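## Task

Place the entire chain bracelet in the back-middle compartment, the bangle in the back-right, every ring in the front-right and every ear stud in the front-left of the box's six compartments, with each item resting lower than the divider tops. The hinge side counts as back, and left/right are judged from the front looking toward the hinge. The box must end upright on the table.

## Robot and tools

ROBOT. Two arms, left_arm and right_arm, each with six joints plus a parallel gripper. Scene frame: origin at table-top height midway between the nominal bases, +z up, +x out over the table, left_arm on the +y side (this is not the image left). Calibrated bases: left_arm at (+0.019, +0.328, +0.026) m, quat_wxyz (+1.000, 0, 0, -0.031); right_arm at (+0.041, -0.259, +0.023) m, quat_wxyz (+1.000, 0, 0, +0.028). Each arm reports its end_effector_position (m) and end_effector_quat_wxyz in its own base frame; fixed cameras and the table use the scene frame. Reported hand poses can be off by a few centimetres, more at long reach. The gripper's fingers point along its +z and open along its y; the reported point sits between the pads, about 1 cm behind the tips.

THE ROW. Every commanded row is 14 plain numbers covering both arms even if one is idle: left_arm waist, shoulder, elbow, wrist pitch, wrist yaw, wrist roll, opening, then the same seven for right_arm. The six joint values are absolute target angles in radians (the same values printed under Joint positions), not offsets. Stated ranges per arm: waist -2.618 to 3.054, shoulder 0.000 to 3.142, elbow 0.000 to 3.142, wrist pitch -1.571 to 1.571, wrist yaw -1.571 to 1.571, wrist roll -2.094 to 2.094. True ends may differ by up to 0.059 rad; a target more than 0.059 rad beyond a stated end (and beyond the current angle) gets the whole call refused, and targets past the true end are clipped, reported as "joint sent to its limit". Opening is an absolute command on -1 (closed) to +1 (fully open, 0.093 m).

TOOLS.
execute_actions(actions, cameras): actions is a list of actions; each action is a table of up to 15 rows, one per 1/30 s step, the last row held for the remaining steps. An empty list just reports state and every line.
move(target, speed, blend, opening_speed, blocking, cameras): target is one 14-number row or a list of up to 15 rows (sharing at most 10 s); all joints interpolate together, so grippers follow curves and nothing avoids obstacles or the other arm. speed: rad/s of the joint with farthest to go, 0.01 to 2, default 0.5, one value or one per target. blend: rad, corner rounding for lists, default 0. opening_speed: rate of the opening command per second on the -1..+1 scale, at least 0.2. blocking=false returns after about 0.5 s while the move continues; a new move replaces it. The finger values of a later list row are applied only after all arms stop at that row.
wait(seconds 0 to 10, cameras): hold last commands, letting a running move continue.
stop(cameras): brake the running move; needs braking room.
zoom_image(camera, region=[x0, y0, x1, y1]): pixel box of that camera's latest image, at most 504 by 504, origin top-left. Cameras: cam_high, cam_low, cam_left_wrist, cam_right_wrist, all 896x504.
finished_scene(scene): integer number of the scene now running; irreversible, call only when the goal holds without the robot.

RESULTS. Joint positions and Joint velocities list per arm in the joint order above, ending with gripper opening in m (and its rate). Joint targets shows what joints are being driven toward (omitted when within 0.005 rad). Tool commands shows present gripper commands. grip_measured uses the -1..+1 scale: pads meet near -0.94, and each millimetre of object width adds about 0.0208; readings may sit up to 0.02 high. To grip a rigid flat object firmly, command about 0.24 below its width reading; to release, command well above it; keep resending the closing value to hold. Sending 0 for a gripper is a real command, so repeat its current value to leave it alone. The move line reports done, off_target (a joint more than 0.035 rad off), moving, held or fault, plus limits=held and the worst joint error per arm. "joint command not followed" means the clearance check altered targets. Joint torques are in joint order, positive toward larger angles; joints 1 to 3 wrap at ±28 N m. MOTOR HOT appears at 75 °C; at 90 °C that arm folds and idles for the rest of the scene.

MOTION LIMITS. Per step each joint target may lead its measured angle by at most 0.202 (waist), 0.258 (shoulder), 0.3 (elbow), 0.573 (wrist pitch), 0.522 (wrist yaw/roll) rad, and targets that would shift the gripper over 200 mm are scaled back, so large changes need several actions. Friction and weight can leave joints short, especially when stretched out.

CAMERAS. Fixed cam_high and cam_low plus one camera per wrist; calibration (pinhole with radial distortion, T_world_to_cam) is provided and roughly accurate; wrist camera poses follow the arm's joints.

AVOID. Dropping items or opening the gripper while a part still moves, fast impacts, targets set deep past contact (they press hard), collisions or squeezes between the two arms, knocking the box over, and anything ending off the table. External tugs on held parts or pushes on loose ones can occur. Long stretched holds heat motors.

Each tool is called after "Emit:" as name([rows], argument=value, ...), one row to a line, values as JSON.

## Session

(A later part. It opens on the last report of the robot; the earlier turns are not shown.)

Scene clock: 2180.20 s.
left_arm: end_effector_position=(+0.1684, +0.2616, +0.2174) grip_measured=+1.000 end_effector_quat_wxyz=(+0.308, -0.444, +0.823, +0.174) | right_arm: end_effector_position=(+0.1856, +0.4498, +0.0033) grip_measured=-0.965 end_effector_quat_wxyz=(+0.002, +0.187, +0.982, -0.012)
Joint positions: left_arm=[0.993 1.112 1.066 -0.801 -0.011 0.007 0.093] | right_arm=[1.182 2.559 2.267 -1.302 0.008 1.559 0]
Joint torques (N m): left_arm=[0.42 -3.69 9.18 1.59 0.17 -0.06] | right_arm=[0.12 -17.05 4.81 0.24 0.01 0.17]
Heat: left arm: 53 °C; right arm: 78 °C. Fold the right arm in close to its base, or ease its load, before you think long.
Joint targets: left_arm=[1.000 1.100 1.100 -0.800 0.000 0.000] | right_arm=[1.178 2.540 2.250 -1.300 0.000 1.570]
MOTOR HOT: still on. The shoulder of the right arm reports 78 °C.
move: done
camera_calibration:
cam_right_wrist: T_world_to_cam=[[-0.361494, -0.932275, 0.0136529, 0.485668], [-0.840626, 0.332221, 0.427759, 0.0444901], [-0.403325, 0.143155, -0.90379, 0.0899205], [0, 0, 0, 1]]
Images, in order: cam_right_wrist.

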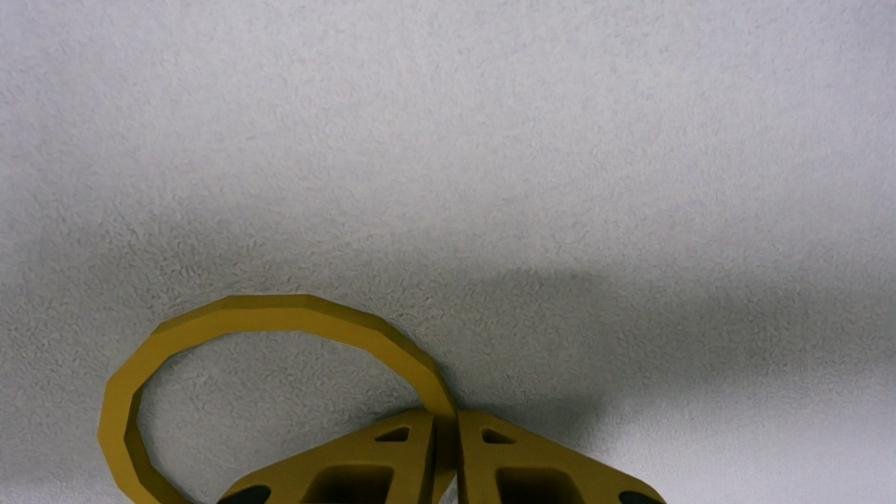

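Emit:
move([
  [1.0,1.1,1.1,-0.8,0,0,1,1.20,2.47,2.30,-1.37,0,1.57,-1],
  [1.0,1.1,1.1,-0.8,0,0,1,1.35,2.15,2.2,-1.5,0,1.57,-1],
  [1.0,1.1,1.1,-0.8,0,0,1,1.35,1.55,1.6,-1.5,0,1.57,-1],
], speed=[0.15,0.4,0.5], blend=[0.03,0.1,0], cameras=["cam_right_wrist","cam_high"])

Emit:
move(target=[1.0,1.1,1.1,-0.8,0,0,1,1.35,0.8,0.9,-1.2,0,1.57,-1], cameras=["cam_high"])

Emit:
zoom_image(camera="cam_high", region=[400, 160, 640, 360])

Scene clock: 2194.87 s.
left_arm: end_effector_position=(+0.1684, +0.2616, +0.2174) grip_measured=+1.000 end_effector_quat_wxyz=(+0.308, -0.444, +0.823, +0.174) | right_arm: end_effector_position=(+0.0660, +0.2821, +0.2075) grip_measured=-0.965 end_effector_quat_wxyz=(+0.011, +0.107, +0.993, +0.059)
Joint positions: left_arm=[0.993 1.112 1.066 -0.801 -0.011 0.007 0.093] | right_arm=[1.345 1.566 1.61 -1.495 0.008 1.559 0]
Joint torques (N m): left_arm=[0.4 -3.69 9.17 1.58 0.17 -0.05] | right_arm=[0.88 -8.29 5.56 0.49 0.01 0.16]
Motor temperatures (°C): left_arm=[26 33 53 45 26 27 27] | right_arm=[29 84 41 28 26 25 28]
Heat: left arm: 53 °C; right arm: 84 °C. Fold the right arm in close to its base, or ease its load, before you think long.
Joint targets: left_arm=[1.000 1.100 1.100 -0.800 0.000 0.000] | right_arm=[1.350 1.550 1.600 -1.500 0.000 1.570]
MOTOR HOT: still on. The shoulder of the right arm reports 84 °C.
move: done
camera_calibration:
cam_right_wrist: T_world_to_cam=[[-0.203293, -0.97053, -0.129399, 0.313329], [-0.896935, 0.131596, 0.422125, -0.0262439], [-0.392656, 0.201878, -0.897255, 0.23162], [0, 0, 0, 1]]
Images, in order: cam_high, cam_right_wrist.

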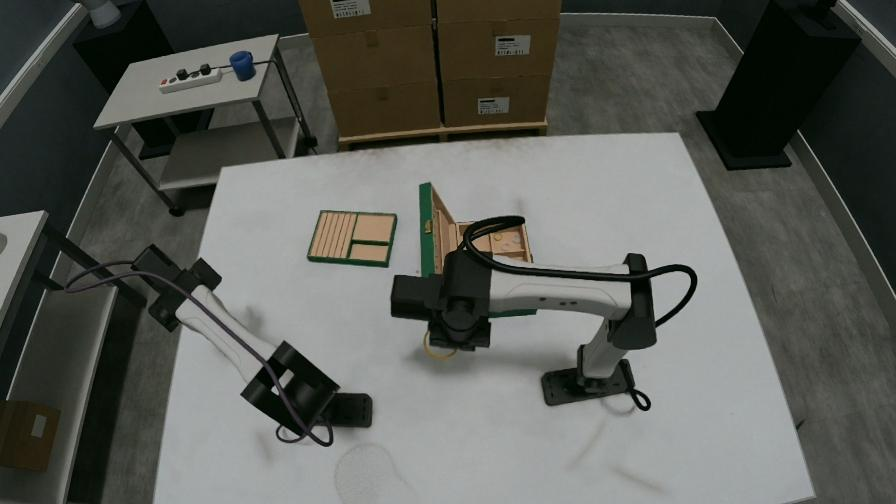

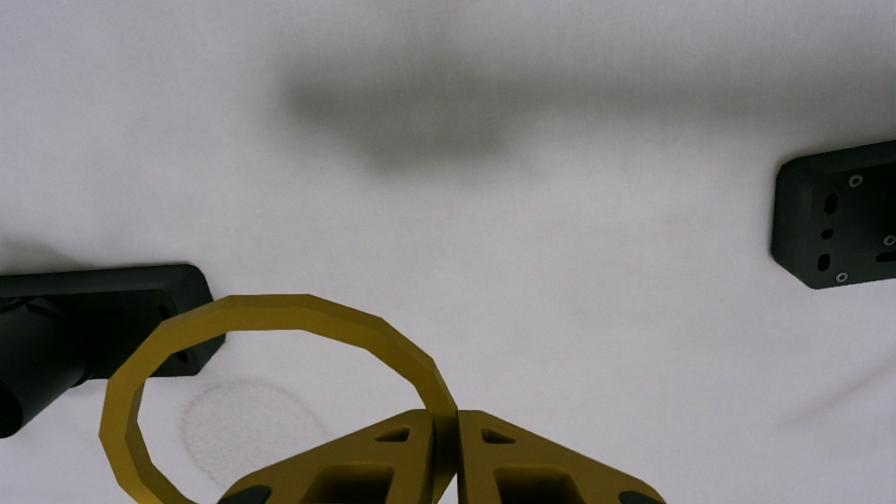

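Scene clock: 2197.07 s.
left_arm: end_effector_position=(+0.1684, +0.2616, +0.2174) grip_measured=+1.000 end_effector_quat_wxyz=(+0.308, -0.444, +0.823, +0.174) | right_arm: end_effector_position=(+0.0417, +0.1760, +0.1712) grip_measured=-0.965 end_effector_quat_wxyz=(+0.030, +0.105, +0.969, +0.224)
Joint positions: left_arm=[0.993 1.112 1.066 -0.801 -0.011 0.007 0.093] | right_arm=[1.345 0.804 0.909 -1.22 0.008 1.559 0]
Joint torques (N m): left_arm=[0.42 -3.69 9.18 1.59 0.17 -0.05] | right_arm=[0.87 -0.58 6.12 1.42 0.01 0.14]
Heat: left arm: 53 °C; right arm: 82 °C. Fold the right arm in close to its base, or ease its load, before you think long.
Joint targets: left_arm=[1.000 1.100 1.100 -0.800 0.000 0.000] | right_arm=[1.350 0.800 0.900 -1.200 0.000 1.570]
MOTOR HOT: still on. The shoulder of the right arm reports 82 °C.
move: done
Images, in order: cam_high.

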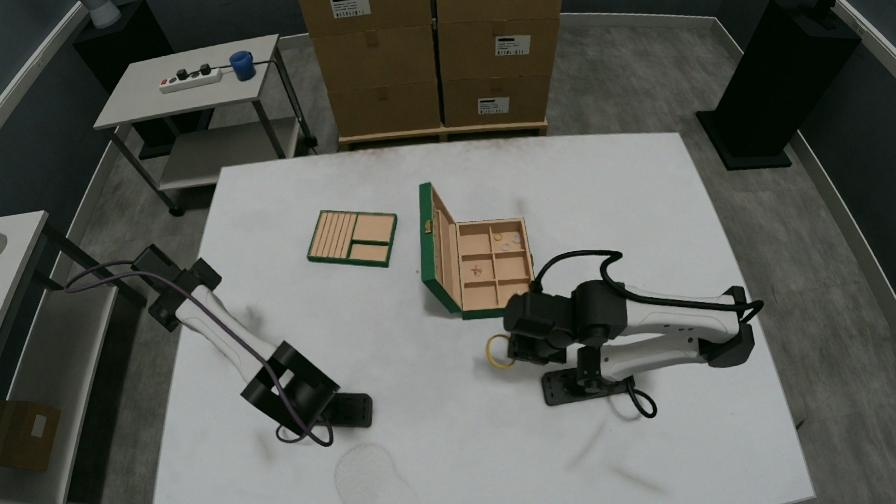

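Scaled by 2.100 from the camera's 896x504 image, which has a finer 1280x720 frame.

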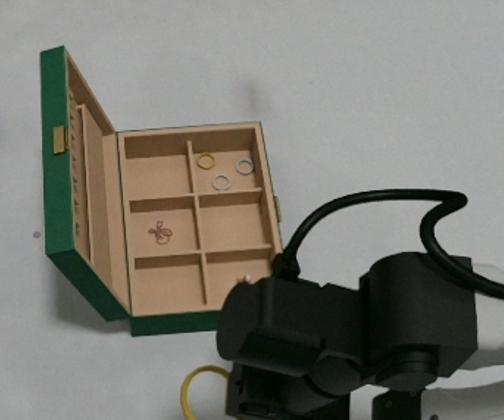

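Emit:
wait(seconds=10, cameras=[])

Emit:
move(target=[1.0,1.1,1.1,-0.8,0,0,1,0.35,0.8,0.9,-1.2,0,1.33,-1], cameras=[])

Emit:
wait(seconds=10, cameras=[])

Emit:
wait(seconds=10, cameras=["cam_high"])

Scene clock: 2233.13 s.
left_arm: end_effector_position=(+0.1684, +0.2616, +0.2174) grip_measured=+1.000 end_effector_quat_wxyz=(+0.308, -0.444, +0.823, +0.174) | right_arm: end_effector_position=(+0.0418, +0.1766, +0.1715) grip_measured=-0.965 end_effector_quat_wxyz=(+0.031, +0.105, +0.968, +0.225)
Joint positions: left_arm=[0.993 1.112 1.066 -0.801 -0.011 0.007 0.093] | right_arm=[1.345 0.804 0.909 -1.217 0.008 1.559 0]
Joint torques (N m): left_arm=[0.4 -3.67 9.18 1.59 0.16 -0.05] | right_arm=[0.87 -0.59 6.13 1.42 0.01 0.14]
Motor temperatures (°C): left_arm=[26 33 53 45 26 27 27] | right_arm=[29 60 41 30 26 25 28]
Heat: left arm: 53 °C; right arm: 60 °C.
Joint targets: left_arm=[1.000 1.100 1.100 -0.800 0.000 0.000] | right_arm=[1.350 0.800 0.900 -1.200 0.000 1.570]
Tool commands: left_gripper/opening=+1.0 right_gripper/opening=-1.0
MOTOR HOT: cleared for the motors of the right arm.
wait: 10.00 s; at rest from the start

Scene clock: 2235.70 s.
left_arm: end_effector_position=(+0.1684, +0.2616, +0.2174) grip_measured=+1.000 end_effector_quat_wxyz=(+0.308, -0.444, +0.823, +0.174) | right_arm: end_effector_position=(+0.1703, +0.0632, +0.1716) grip_measured=-0.965 end_effector_quat_wxyz=(+0.150, +0.461, +0.858, +0.171)
Joint positions: left_arm=[0.993 1.112 1.066 -0.801 -0.011 0.007 0.093] | right_arm=[0.356 0.804 0.909 -1.217 0 1.342 0]
Joint torques (N m): left_arm=[0.4 -3.67 9.18 1.59 0.16 -0.05] | right_arm=[0.02 -0.61 6.16 1.43 0.08 -0.11]
Joint targets: left_arm=[1.000 1.100 1.100 -0.800 0.000 0.000] | right_arm=[0.350 0.800 0.900 -1.200 0.000 1.330]
move: done

Scene clock: 2245.70 s.
left_arm: end_effector_position=(+0.1684, +0.2616, +0.2174) grip_measured=+1.000 end_effector_quat_wxyz=(+0.308, -0.444, +0.823, +0.174) | right_arm: end_effector_position=(+0.1703, +0.0632, +0.1716) grip_measured=-0.965 end_effector_quat_wxyz=(+0.150, +0.461, +0.858, +0.171)
Joint positions: left_arm=[0.993 1.112 1.066 -0.801 -0.011 0.007 0.093] | right_arm=[0.356 0.804 0.909 -1.217 0 1.341 0]
Joint torques (N m): left_arm=[0.4 -3.67 9.18 1.59 0.17 -0.05] | right_arm=[0.03 -0.61 6.13 1.43 0.08 -0.09]
Joint targets: left_arm=[1.000 1.100 1.100 -0.800 0.000 0.000] | right_arm=[0.350 0.800 0.900 -1.200 0.000 1.330]
Tool commands: left_gripper/opening=+1.0 right_gripper/opening=-1.0
wait: 10.00 s; at rest by 0.17 s

Scene clock: 2255.70 s.
left_arm: end_effector_position=(+0.1684, +0.2616, +0.2174) grip_measured=+1.000 end_effector_quat_wxyz=(+0.308, -0.444, +0.823, +0.174) | right_arm: end_effector_position=(+0.1703, +0.0632, +0.1716) grip_measured=-0.965 end_effector_quat_wxyz=(+0.150, +0.461, +0.858, +0.171)
Joint positions: left_arm=[0.993 1.112 1.066 -0.801 -0.011 0.007 0.093] | right_arm=[0.356 0.804 0.909 -1.217 0 1.341 0]
Joint torques (N m): left_arm=[0.42 -3.67 9.17 1.58 0.17 -0.06] | right_arm=[0.02 -0.59 6.15 1.44 0.08 -0.09]
Motor temperatures (°C): left_arm=[26 33 53 45 26 27 27] | right_arm=[29 55 41 30 26 25 29]
Heat: left arm: 53 °C; right arm: 55 °C.
Joint targets: left_arm=[1.000 1.100 1.100 -0.800 0.000 0.000] | right_arm=[0.350 0.800 0.900 -1.200 0.000 1.330]
Tool commands: left_gripper/opening=+1.0 right_gripper/opening=-1.0
wait: 10.00 s; at rest by 0.17 s
Images, in order: cam_high.

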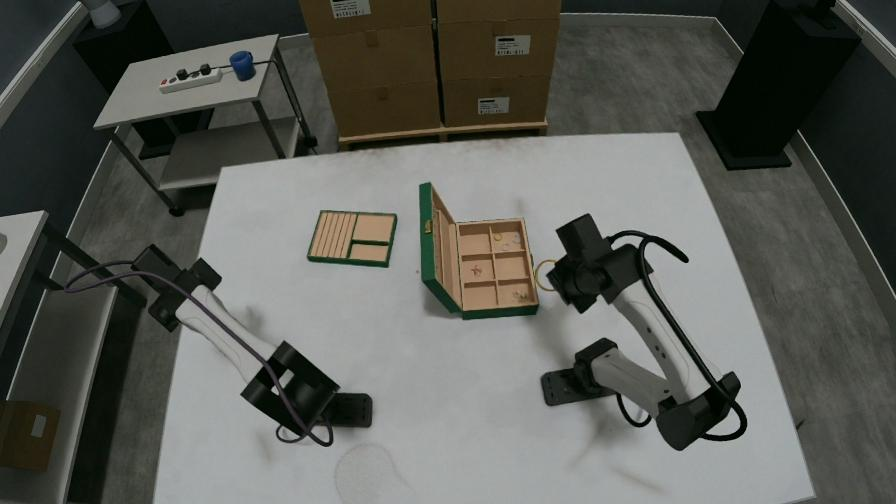

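Emit:
move([
  [1.0,1.1,1.1,-0.8,0,0,1,0.35,1.5,1.7,-1.5,0,1.33,-1],
  [1.0,1.1,1.1,-0.8,0,0,1,0.491,2.185,2.02,-1.40,0,1.33,-1],
], speed=0.5, blend=[0.1,0], cameras=["cam_high","cam_right_wrist"])

Scene clock: 2267.30 s.
left_arm: end_effector_position=(+0.1684, +0.2616, +0.2174) grip_measured=+1.000 end_effector_quat_wxyz=(+0.308, -0.444, +0.823, +0.174) | right_arm: end_effector_position=(+0.3679, +0.1950, +0.1045) grip_measured=-0.965 end_effector_quat_wxyz=(-0.007, +0.414, +0.910, -0.009)
Joint positions: left_arm=[0.993 1.112 1.066 -0.801 -0.011 0.007 0.093] | right_arm=[0.488 2.175 1.999 -1.417 0 1.341 0]
Joint torques (N m): left_arm=[0.4 -3.66 9.18 1.59 0.17 -0.05] | right_arm=[0.8 -11.69 8.39 0.41 0.09 -0.06]
Joint targets: left_arm=[1.000 1.100 1.100 -0.800 0.000 0.000] | right_arm=[0.491 2.185 2.020 -1.400 0.000 1.330]
move: done
camera_calibration:
cam_right_wrist: T_world_to_cam=[[-0.749389, -0.662033, 0.0113753, 0.402879], [-0.591018, 0.676552, 0.439288, 0.0788453], [-0.298519, 0.322475, -0.898274, 0.217245], [0, 0, 0, 1]]
Images, in order: cam_high, cam_right_wrist.

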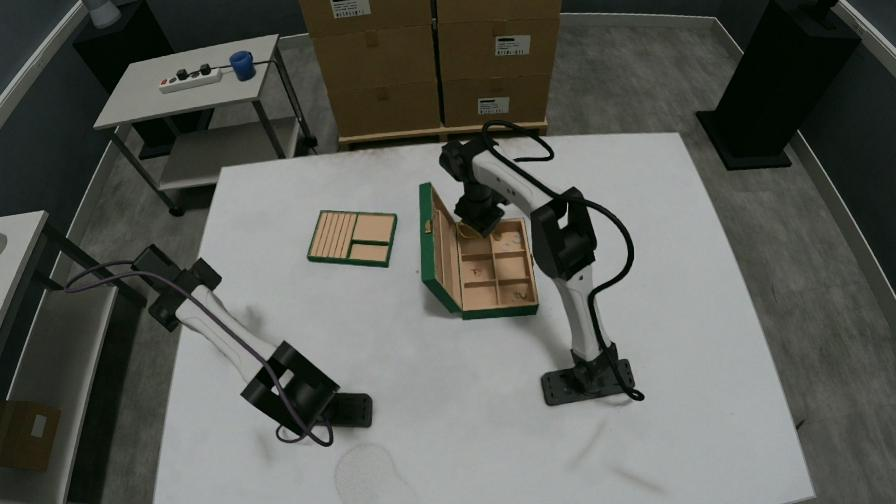

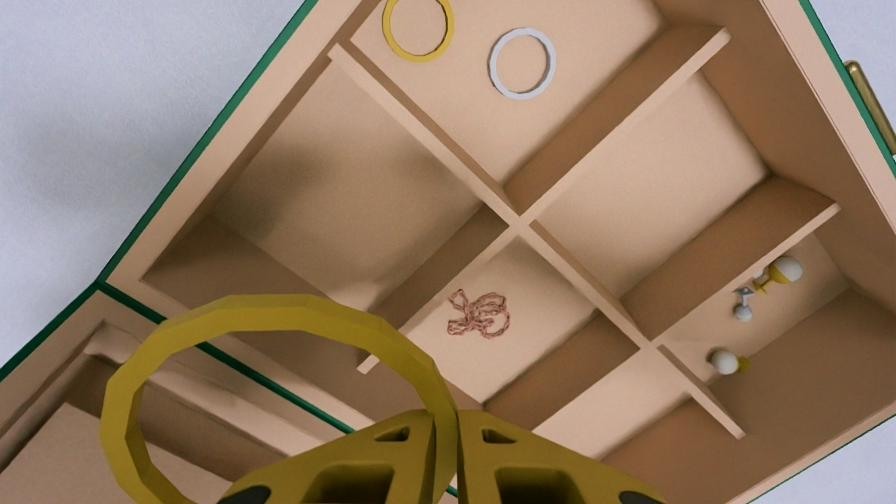

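Emit:
move(target=[1.0,1.1,1.1,-0.8,0,0,1,0.479,2.199,1.785,-1.15,0,1.33,-1], speed=0.2, cameras=["cam_right_wrist","cam_low"])

Emit:
zoom_image(camera="cam_low", region=[440, 80, 740, 320])

Scene clock: 2286.33 s.
left_arm: end_effector_position=(+0.1684, +0.2616, +0.2174) grip_measured=+1.000 end_effector_quat_wxyz=(+0.308, -0.444, +0.823, +0.174) | right_arm: end_effector_position=(+0.3725, +0.1969, +0.0522) grip_measured=-0.965 end_effector_quat_wxyz=(+0.001, +0.414, +0.910, +0.002)
Joint positions: left_arm=[0.993 1.112 1.066 -0.801 -0.011 0.007 0.093] | right_arm=[0.486 2.178 1.796 -1.184 0 1.339 0]
Joint torques (N m): left_arm=[0.4 -3.67 9.17 1.59 0.17 -0.06] | right_arm=[-0.16 -10.69 5.37 0.66 0.09 -0.07]
Joint targets: left_arm=[1.000 1.100 1.100 -0.800 0.000 0.000] | right_arm=[0.479 2.199 1.785 -1.150 0.000 1.330]
move: done
camera_calibration:
cam_right_wrist: T_world_to_cam=[[-0.748845, -0.662584, -0.0145845, 0.409513], [-0.60183, 0.670637, 0.433644, 0.108757], [-0.277545, 0.33351, -0.900966, 0.161201], [0, 0, 0, 1]]
Images, in order: cam_low, cam_right_wrist.

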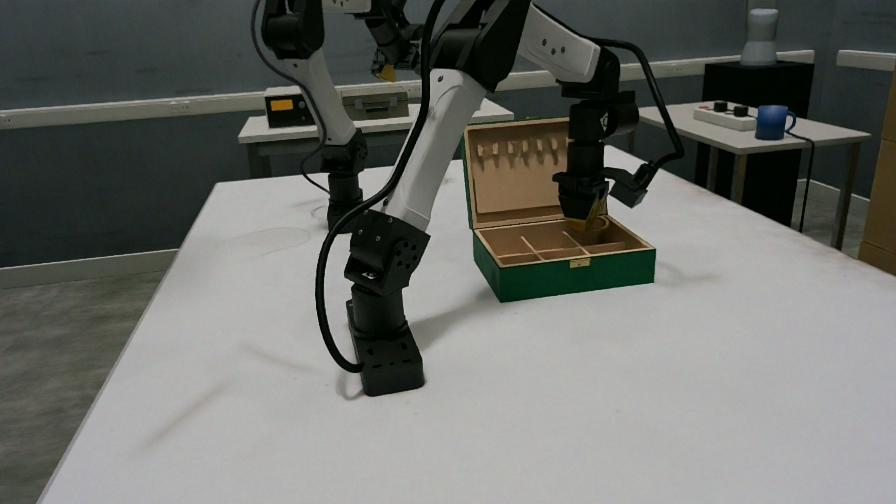

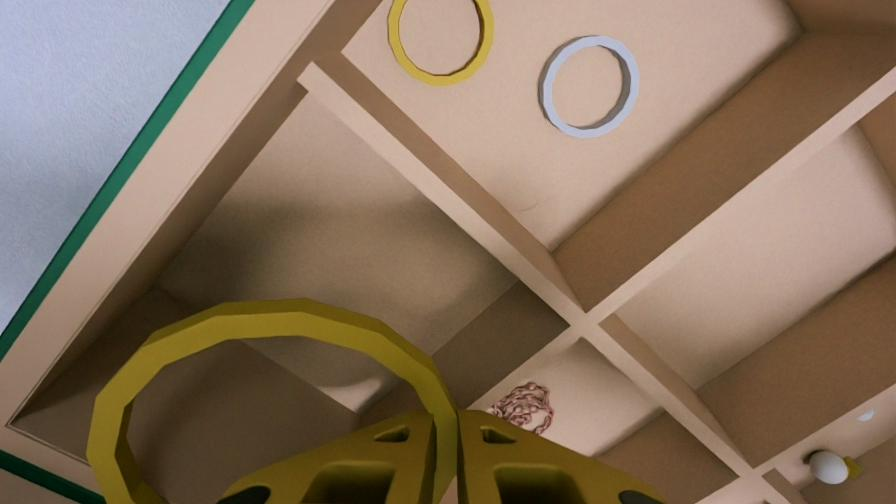

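Scaled by 1.680 from the camera's 896x504 image, which has a finer 1280x720 frame.

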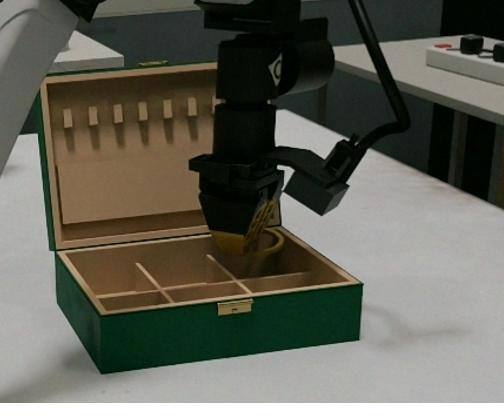

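Emit:
move(target=[1.0,1.1,1.1,-0.8,0,0,1,0.476,2.217,1.692,-1.045,0,1.33,-1], speed=0.12, cameras=["cam_right_wrist","cam_low"])

Emit:
zoom_image(camera="cam_low", region=[440, 80, 740, 320])

Scene clock: 2304.03 s.
left_arm: end_effector_position=(+0.1684, +0.2616, +0.2174) grip_measured=+1.000 end_effector_quat_wxyz=(+0.308, -0.444, +0.823, +0.174) | right_arm: end_effector_position=(+0.3789, +0.1948, +0.0255) grip_measured=-0.965 end_effector_quat_wxyz=(+0.011, +0.418, +0.908, +0.012)
Joint positions: left_arm=[0.993 1.112 1.066 -0.801 -0.011 0.007 0.093] | right_arm=[0.476 2.19 1.706 -1.055 0.002 1.338 0]
Joint torques (N m): left_arm=[0.4 -3.67 9.17 1.59 0.17 -0.05] | right_arm=[0.53 -10.07 4.89 0.48 0.07 -0.03]
Motor temperatures (°C): left_arm=[26 33 53 45 26 27 27] | right_arm=[29 62 42 29 26 25 29]
Heat: left arm: 53 °C; right arm: 62 °C.
Joint targets: left_arm=[1.000 1.100 1.100 -0.800 0.000 0.000] | right_arm=[0.476 2.217 1.692 -1.045 0.000 1.330]
move: done
camera_calibration:
cam_right_wrist: T_world_to_cam=[[-0.75441, -0.655063, -0.0419155, 0.413769], [-0.606686, 0.671469, 0.425514, 0.127473], [-0.250594, 0.346442, -0.903981, 0.126986], [0, 0, 0, 1]]
Images, in order: cam_low, cam_right_wrist.

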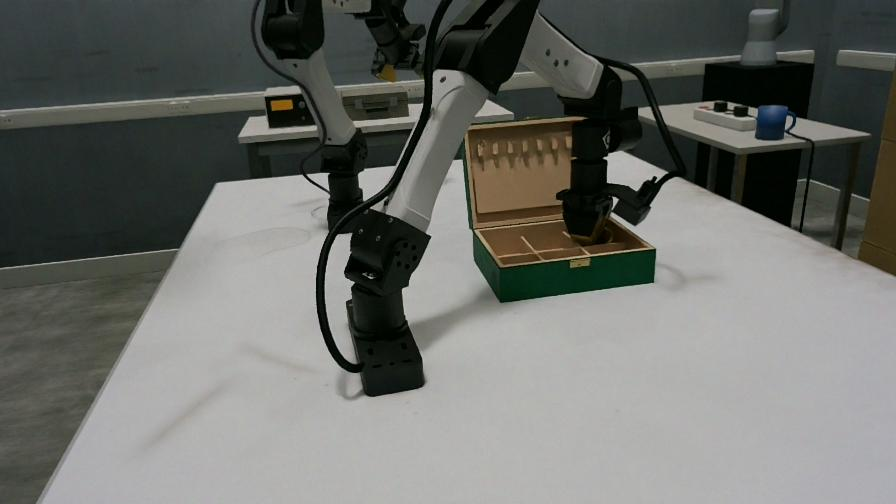

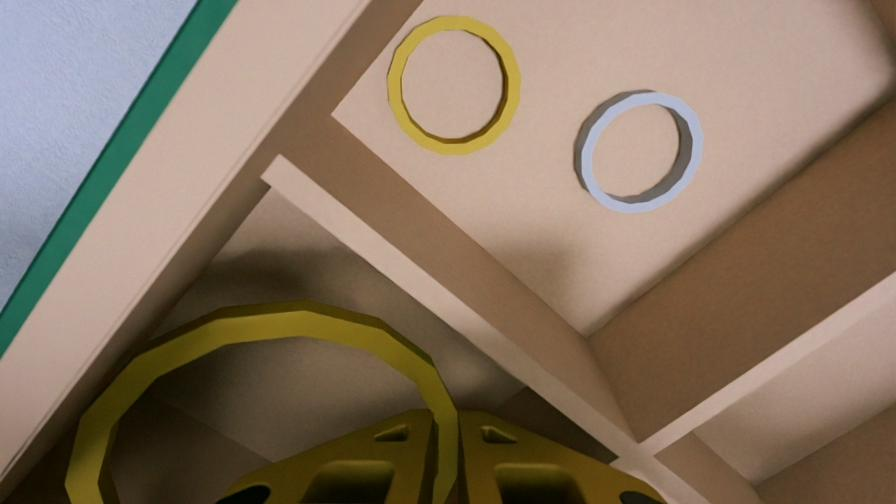

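Scaled by 1.680 from the camera's 896x504 image, which has a finer 1280x720 frame.

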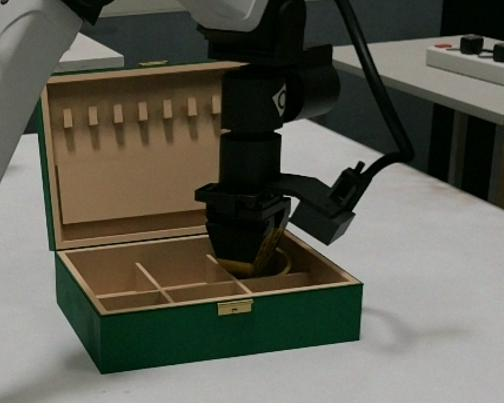

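Emit:
move(target=[1.0,1.1,1.1,-0.8,0,0,1,0.478,2.217,1.665,-1.05,0,1.33,-1], speed=0.1, cameras=["cam_right_wrist"])

Scene clock: 2312.43 s.
left_arm: end_effector_position=(+0.1684, +0.2616, +0.2174) grip_measured=+1.000 end_effector_quat_wxyz=(+0.308, -0.444, +0.823, +0.174) | right_arm: end_effector_position=(+0.3799, +0.1945, +0.0225) grip_measured=-0.965 end_effector_quat_wxyz=(+0.015, +0.418, +0.908, +0.014)
Joint positions: left_arm=[0.993 1.112 1.066 -0.801 -0.011 0.007 0.093] | right_arm=[0.476 2.19 1.694 -1.035 0.007 1.338 0]
Joint torques (N m): left_arm=[0.4 -3.67 9.18 1.59 0.17 -0.05] | right_arm=[0.7 -10.07 3.66 0.22 0.03 -0.03]
Joint targets: left_arm=[1.000 1.100 1.100 -0.800 0.000 0.000] | right_arm=[0.478 2.217 1.665 -1.050 0.000 1.330]
move: done
camera_calibration:
cam_right_wrist: T_world_to_cam=[[-0.754169, -0.654987, -0.0471256, 0.414235], [-0.609897, 0.672033, 0.419996, 0.130848], [-0.243422, 0.34549, -0.906302, 0.122148], [0, 0, 0, 1]]
Images, in order: cam_right_wrist.

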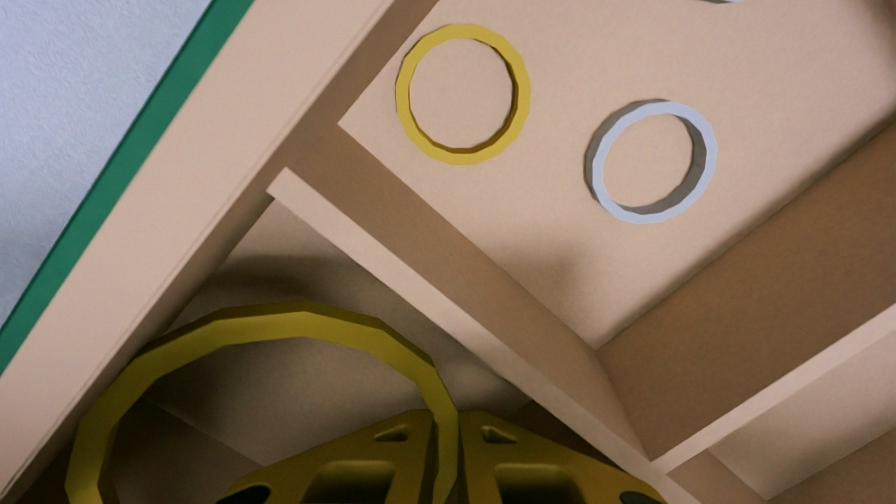

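Emit:
move(target=[1.0,1.1,1.1,-0.8,0,0,1,0.478,2.217,1.665,-1.085,0,1.33,-1], speed=0.1, cameras=["cam_right_wrist"])

Scene clock: 2320.73 s.
left_arm: end_effector_position=(+0.1684, +0.2616, +0.2174) grip_measured=+1.000 end_effector_quat_wxyz=(+0.308, -0.444, +0.823, +0.174) | right_arm: end_effector_position=(+0.3798, +0.1944, +0.0224) grip_measured=-0.965 end_effector_quat_wxyz=(+0.015, +0.418, +0.908, +0.013)
Joint positions: left_arm=[0.993 1.112 1.066 -0.801 -0.011 0.007 0.093] | right_arm=[0.476 2.19 1.694 -1.035 0.007 1.338 0]
Joint torques (N m): left_arm=[0.4 -3.67 9.17 1.58 0.17 -0.05] | right_arm=[0.69 -10.07 3.66 -0.13 0.03 -0.03]
Joint targets: left_arm=[1.000 1.100 1.100 -0.800 0.000 0.000] | right_arm=[0.478 2.217 1.665 -1.085 0.000 1.330]
move: off_target (right_arm); right_arm: the wrist pitch is farthest, 0.050 rad from its target
camera_calibration:
cam_right_wrist: T_world_to_cam=[[-0.754185, -0.654995, -0.0467555, 0.414117], [-0.609755, 0.672107, 0.420085, 0.130791], [-0.243729, 0.345331, -0.906279, 0.122201], [0, 0, 0, 1]]
Images, in order: cam_right_wrist.

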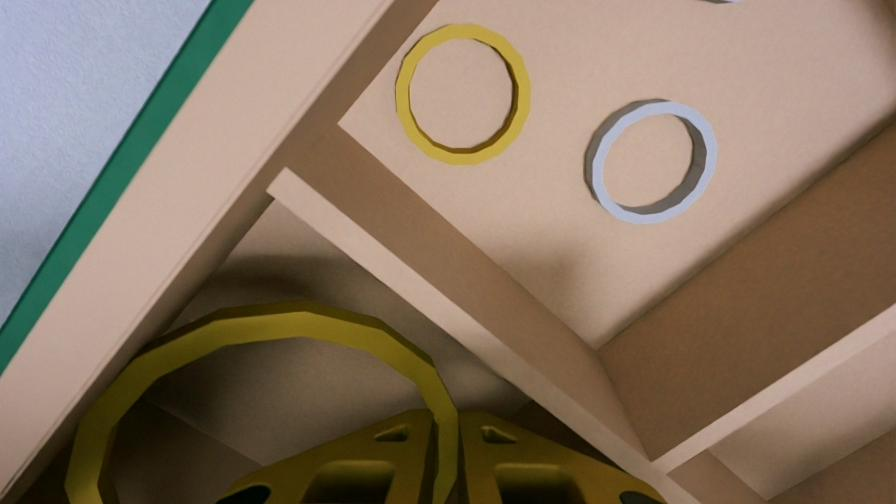

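Emit:
move(target=[1.0,1.1,1.1,-0.8,0,0,1,0.478,2.217,1.675,-1.03,0,1.33,-1], speed=0.1, cameras=[])

Emit:
move(target=[1.0,1.1,1.1,-0.8,0,0,1,0.478,2.217,1.675,-1.03,0,1.33,-0.72], opening_speed=0.3, cameras=["cam_right_wrist"])

Scene clock: 2344.77 s.
left_arm: end_effector_position=(+0.1684, +0.2616, +0.2174) grip_measured=+1.000 end_effector_quat_wxyz=(+0.308, -0.444, +0.823, +0.174) | right_arm: end_effector_position=(+0.3803, +0.1947, +0.0224) grip_measured=-0.965 end_effector_quat_wxyz=(+0.015, +0.418, +0.908, +0.014)
Joint positions: left_arm=[0.993 1.112 1.066 -0.801 -0.011 0.007 0.093] | right_arm=[0.476 2.19 1.694 -1.033 0.007 1.338 0]
Joint torques (N m): left_arm=[0.42 -3.69 9.18 1.59 0.17 -0.05] | right_arm=[0.7 -10.07 4.59 0.42 0.03 -0.03]
Joint targets: left_arm=[1.000 1.100 1.100 -0.800 0.000 0.000] | right_arm=[0.478 2.217 1.675 -1.030 0.000 1.330]
move: done

Scene clock: 2345.90 s.
left_arm: end_effector_position=(+0.1684, +0.2616, +0.2174) grip_measured=+1.000 end_effector_quat_wxyz=(+0.308, -0.444, +0.823, +0.174) | right_arm: end_effector_position=(+0.3822, +0.1956, +0.0225) grip_measured=-0.723 end_effector_quat_wxyz=(+0.018, +0.418, +0.908, +0.018)
Joint positions: left_arm=[0.993 1.112 1.066 -0.801 -0.011 0.007 0.093] | right_arm=[0.476 2.19 1.694 -1.024 0.007 1.338 0.011]
Joint torques (N m): left_arm=[0.42 -3.69 9.17 1.58 0.17 -0.05] | right_arm=[0.7 -10.09 4.62 0.34 0.03 -0.03]
Joint targets: left_arm=[1.000 1.100 1.100 -0.800 0.000 0.000] | right_arm=[0.478 2.217 1.675 -1.030 0.000 1.330]
move: done
camera_calibration:
cam_right_wrist: T_world_to_cam=[[-0.753673, -0.654731, -0.0574878, 0.416716], [-0.613873, 0.669985, 0.417468, 0.133416], [-0.234813, 0.349924, -0.906871, 0.118173], [0, 0, 0, 1]]
Images, in order: cam_right_wrist.

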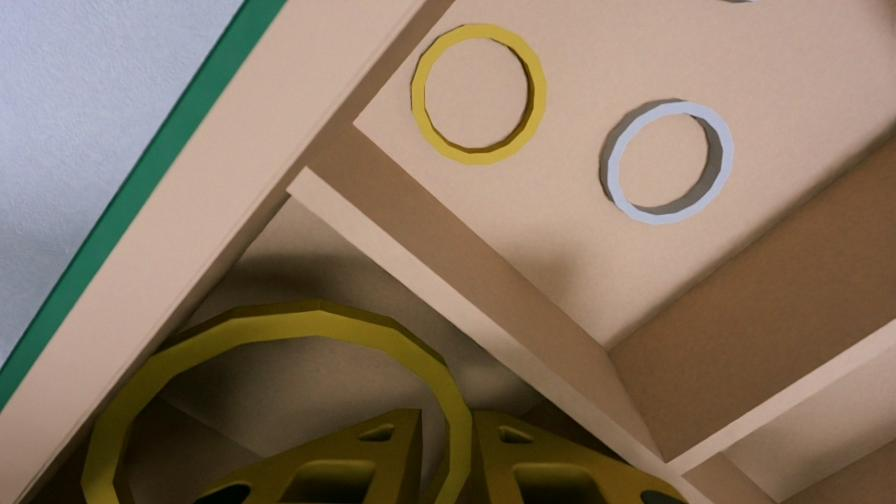

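Emit:
move(target=[1.0,1.1,1.1,-0.8,0,0,1,0.478,2.217,1.675,-1.05,0,1.33,-0.5], opening_speed=0.3, cameras=["cam_right_wrist","cam_low"])

Emit:
zoom_image(camera="cam_low", region=[520, 160, 680, 300])

Scene clock: 2355.80 s.
left_arm: end_effector_position=(+0.1684, +0.2616, +0.2174) grip_measured=+1.000 end_effector_quat_wxyz=(+0.308, -0.444, +0.823, +0.174) | right_arm: end_effector_position=(+0.3856, +0.1984, +0.0230) grip_measured=-0.503 end_effector_quat_wxyz=(+0.021, +0.418, +0.908, +0.026)
Joint positions: left_arm=[0.993 1.112 1.066 -0.801 -0.011 0.007 0.093] | right_arm=[0.476 2.19 1.694 -1.008 0.001 1.338 0.021]
Joint torques (N m): left_arm=[0.42 -3.67 9.18 1.59 0.17 -0.05] | right_arm=[0.7 -10.13 4.56 0.01 0.07 -0.03]
Joint targets: left_arm=[1.000 1.100 1.100 -0.800 0.000 0.000] | right_arm=[0.478 2.217 1.675 -1.050 0.000 1.330]
move: off_target (right_arm); right_arm: the wrist pitch is farthest, 0.042 rad from its target
camera_calibration:
cam_right_wrist: T_world_to_cam=[[-0.75259, -0.654117, -0.0757587, 0.421001], [-0.619579, 0.664455, 0.417877, 0.136761], [-0.223002, 0.361428, -0.90534, 0.111526], [0, 0, 0, 1]]
Images, in order: cam_low, cam_right_wrist.

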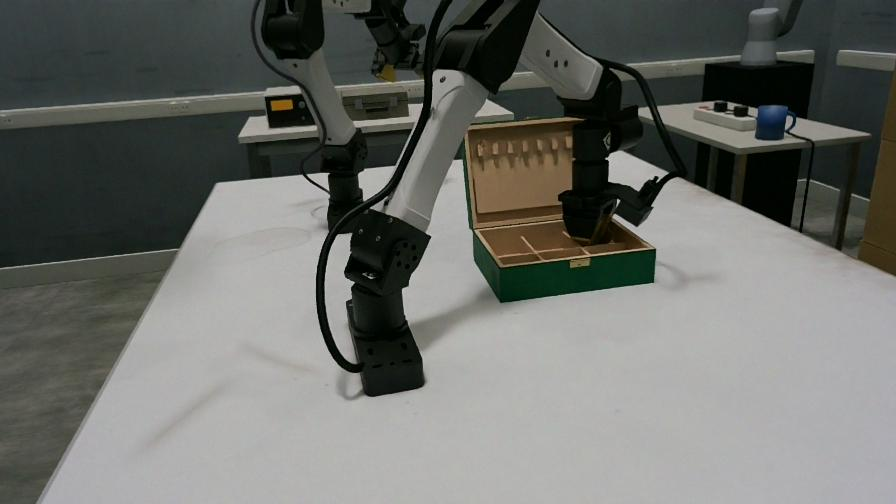

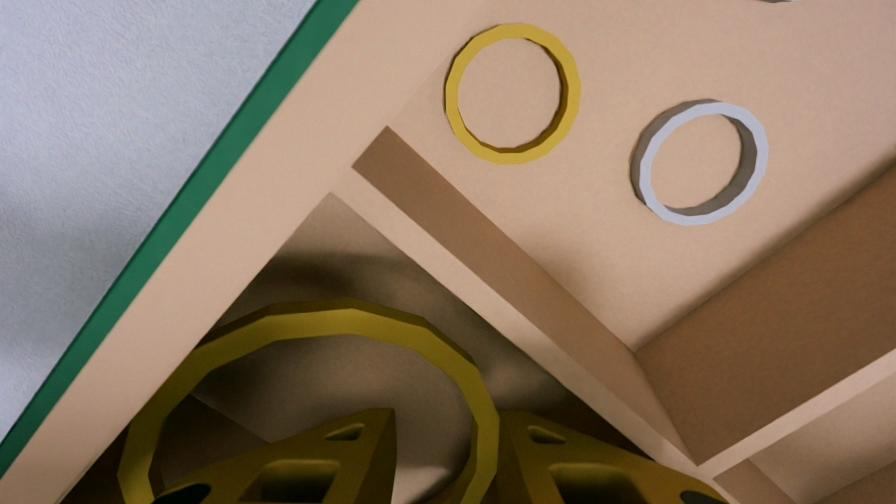

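Scaled by 3.150 from the camera's 896x504 image, which has a finer 1280x720 frame.

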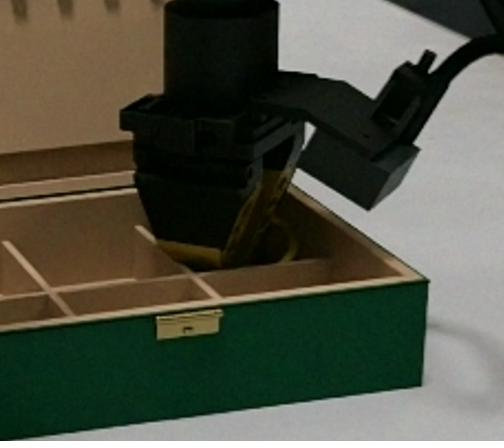

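Emit:
move(target=[1.0,1.1,1.1,-0.8,0,0,1,0.479,2.205,1.76,-1.12,0,1.33,-0.62], speed=0.1, cameras=["cam_right_wrist"])

Scene clock: 2366.00 s.
left_arm: end_effector_position=(+0.1684, +0.2616, +0.2174) grip_measured=+1.000 end_effector_quat_wxyz=(+0.308, -0.444, +0.823, +0.174) | right_arm: end_effector_position=(+0.3782, +0.1943, +0.0338) grip_measured=-0.618 end_effector_quat_wxyz=(+0.008, +0.418, +0.908, +0.008)
Joint positions: left_arm=[0.993 1.112 1.066 -0.801 -0.011 0.007 0.093] | right_arm=[0.476 2.19 1.74 -1.1 0.003 1.338 0.016]
Joint torques (N m): left_arm=[0.4 -3.67 9.18 1.59 0.17 -0.05] | right_arm=[0.8 -11.25 8.2 0.12 0.06 -0.03]
Joint targets: left_arm=[1.000 1.100 1.100 -0.800 0.000 0.000] | right_arm=[0.479 2.205 1.760 -1.120 0.000 1.330]
move: done
camera_calibration:
cam_right_wrist: T_world_to_cam=[[-0.75478, -0.655262, -0.030624, 0.413054], [-0.602482, 0.674006, 0.427472, 0.12172], [-0.259465, 0.341098, -0.90351, 0.138839], [0, 0, 0, 1]]
Images, in order: cam_right_wrist.

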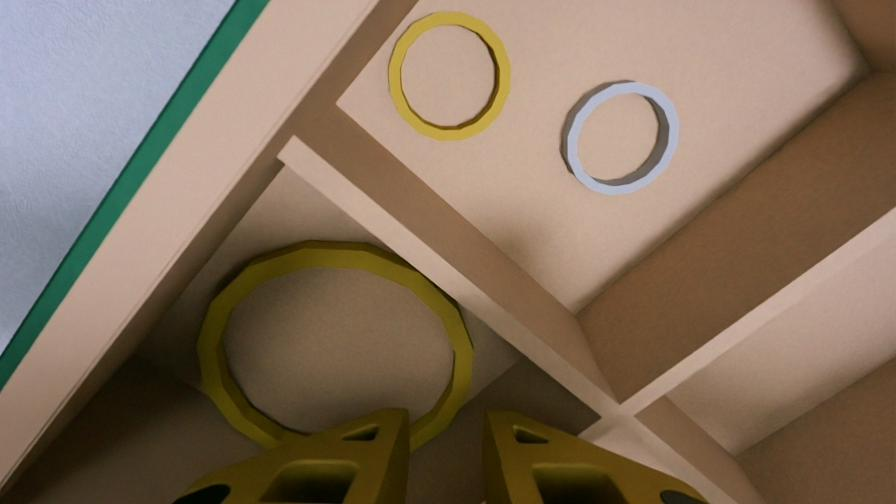

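Freed and lying in the cell. Lift out and look.

Emit:
move([
  [1.0,1.1,1.1,-0.8,0,0,1,0.47,2.16,2.04,-1.42,0,1.33,-0.62],
  [1.0,1.1,1.1,-0.8,0,0,1,0.40,1.6,1.7,-1.50,0,1.33,-0.62],
], speed=[0.25,0.6], blend=[0.05,0], cameras=["cam_right_wrist","cam_high"])

Emit:
move(target=[1.0,1.1,1.1,-0.8,0,0,1,-0.6,0.9,0.95,-1.2,0,1.0,-0.62], speed=0.8, cameras=["cam_high","cam_low"])

Emit:
zoom_image(camera="cam_high", region=[410, 170, 560, 330])

Emit:
zoom_image(camera="cam_low", region=[450, 100, 690, 310])

Scene clock: 2377.50 s.
left_arm: end_effector_position=(+0.1684, +0.2616, +0.2174) grip_measured=+1.000 end_effector_quat_wxyz=(+0.308, -0.444, +0.823, +0.174) | right_arm: end_effector_position=(+0.2880, +0.1232, +0.2236) grip_measured=-0.618 end_effector_quat_wxyz=(+0.062, +0.448, +0.889, +0.071)
Joint positions: left_arm=[0.993 1.112 1.066 -0.801 -0.011 0.007 0.093] | right_arm=[0.405 1.609 1.71 -1.483 0.003 1.338 0.016]
Joint torques (N m): left_arm=[0.4 -3.69 9.18 1.59 0.17 -0.06] | right_arm=[0.02 -8.14 5.55 0.53 0.06 -0.04]
Joint targets: left_arm=[1.000 1.100 1.100 -0.800 0.000 0.000] | right_arm=[0.400 1.600 1.700 -1.500 0.000 1.330]
move: done
camera_calibration:
cam_right_wrist: T_world_to_cam=[[-0.781771, -0.59337, -0.191694, 0.340423], [-0.616151, 0.687803, 0.383776, 0.0462376], [-0.0958731, 0.418138, -0.90331, 0.254579], [0, 0, 0, 1]]
Images, in order: cam_high, cam_right_wrist.

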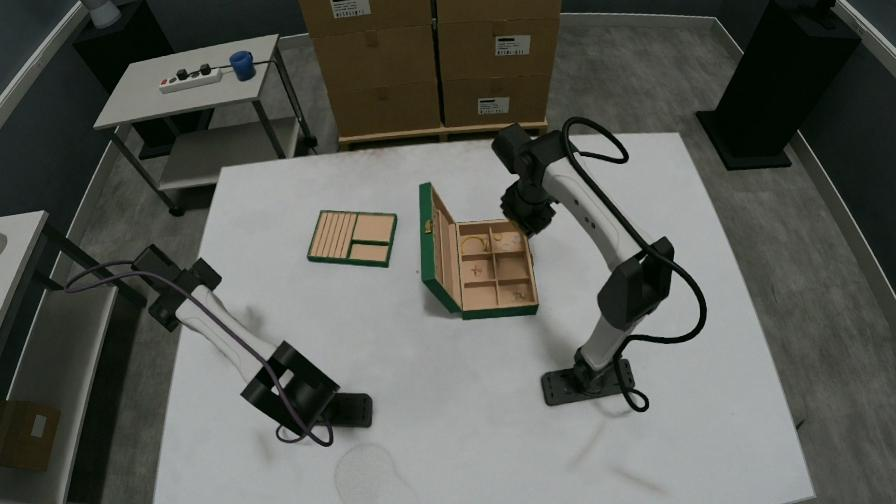

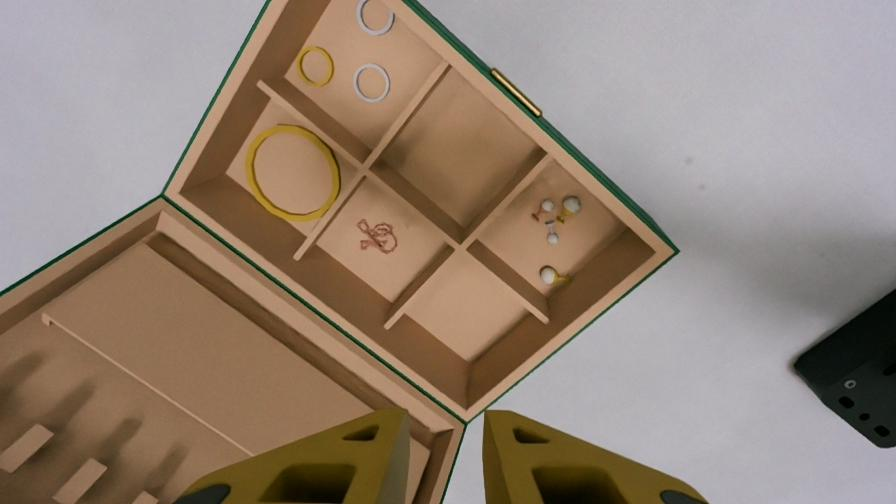

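Scene clock: 2379.53 s.
left_arm: end_effector_position=(+0.1684, +0.2616, +0.2174) grip_measured=+1.000 end_effector_quat_wxyz=(+0.308, -0.444, +0.823, +0.174) | right_arm: end_effector_position=(+0.1613, -0.1092, +0.1722) grip_measured=-0.618 end_effector_quat_wxyz=(+0.199, +0.705, +0.680, +0.042)
Joint positions: left_arm=[0.993 1.112 1.066 -0.801 -0.011 0.007 0.093] | right_arm=[-0.595 0.906 0.961 -1.217 0 1.013 0.016]
Joint torques (N m): left_arm=[0.4 -3.67 9.17 1.59 0.17 -0.06] | right_arm=[0.01 -1.57 6.01 1.39 0.07 -0.12]
Joint targets: left_arm=[1.000 1.100 1.100 -0.800 0.000 0.000] | right_arm=[-0.600 0.900 0.950 -1.200 0.000 1.000]
move: done
Images, in order: cam_high, cam_low.

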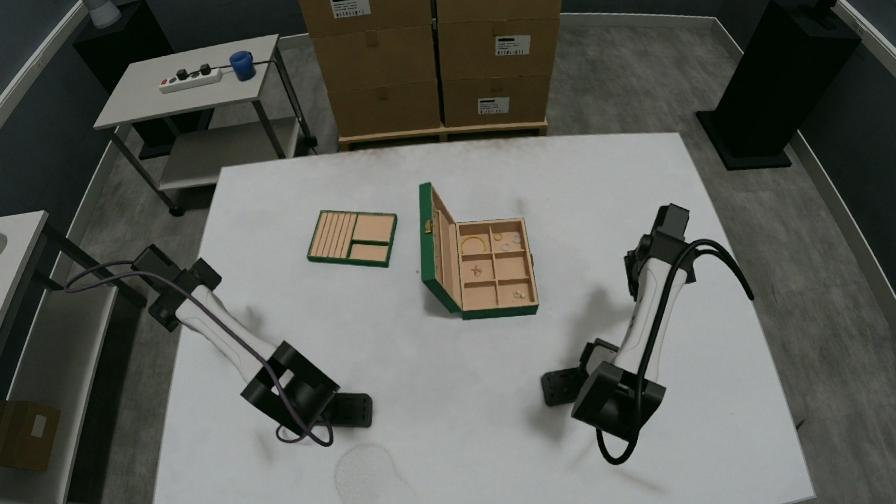

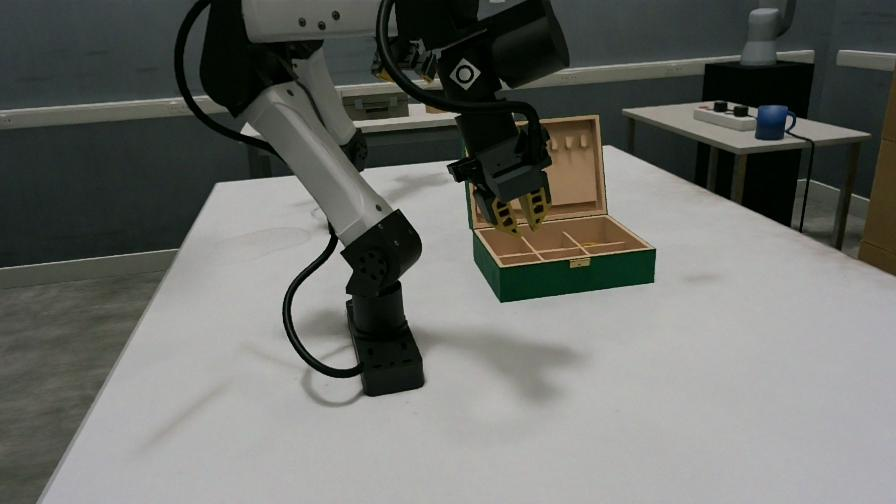

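Scaled by 3.150 from the camera's 896x504 image, which has a finer 1280x720 frame.

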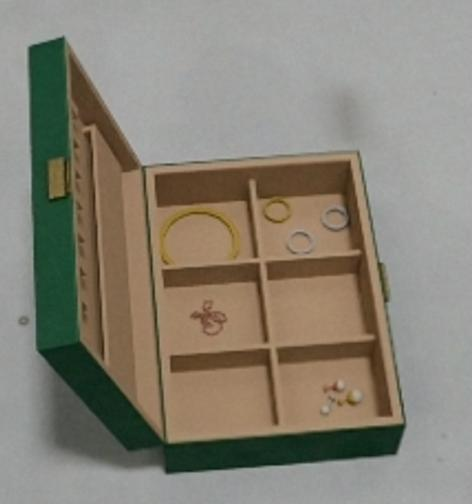

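Scaled by 2.100 from the camera's 896x504 image, which has a finer 1280x720 frame.

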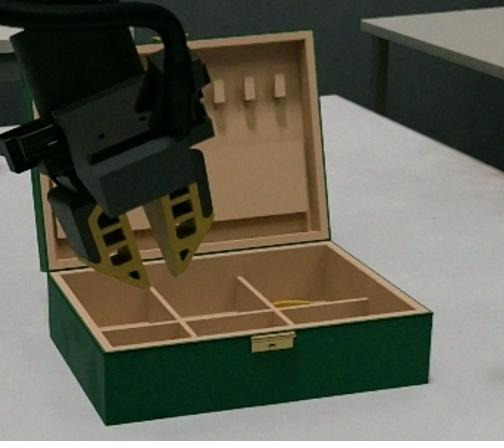

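Emit:
finished_scene(scene=2)

The scene is finished: the task was done.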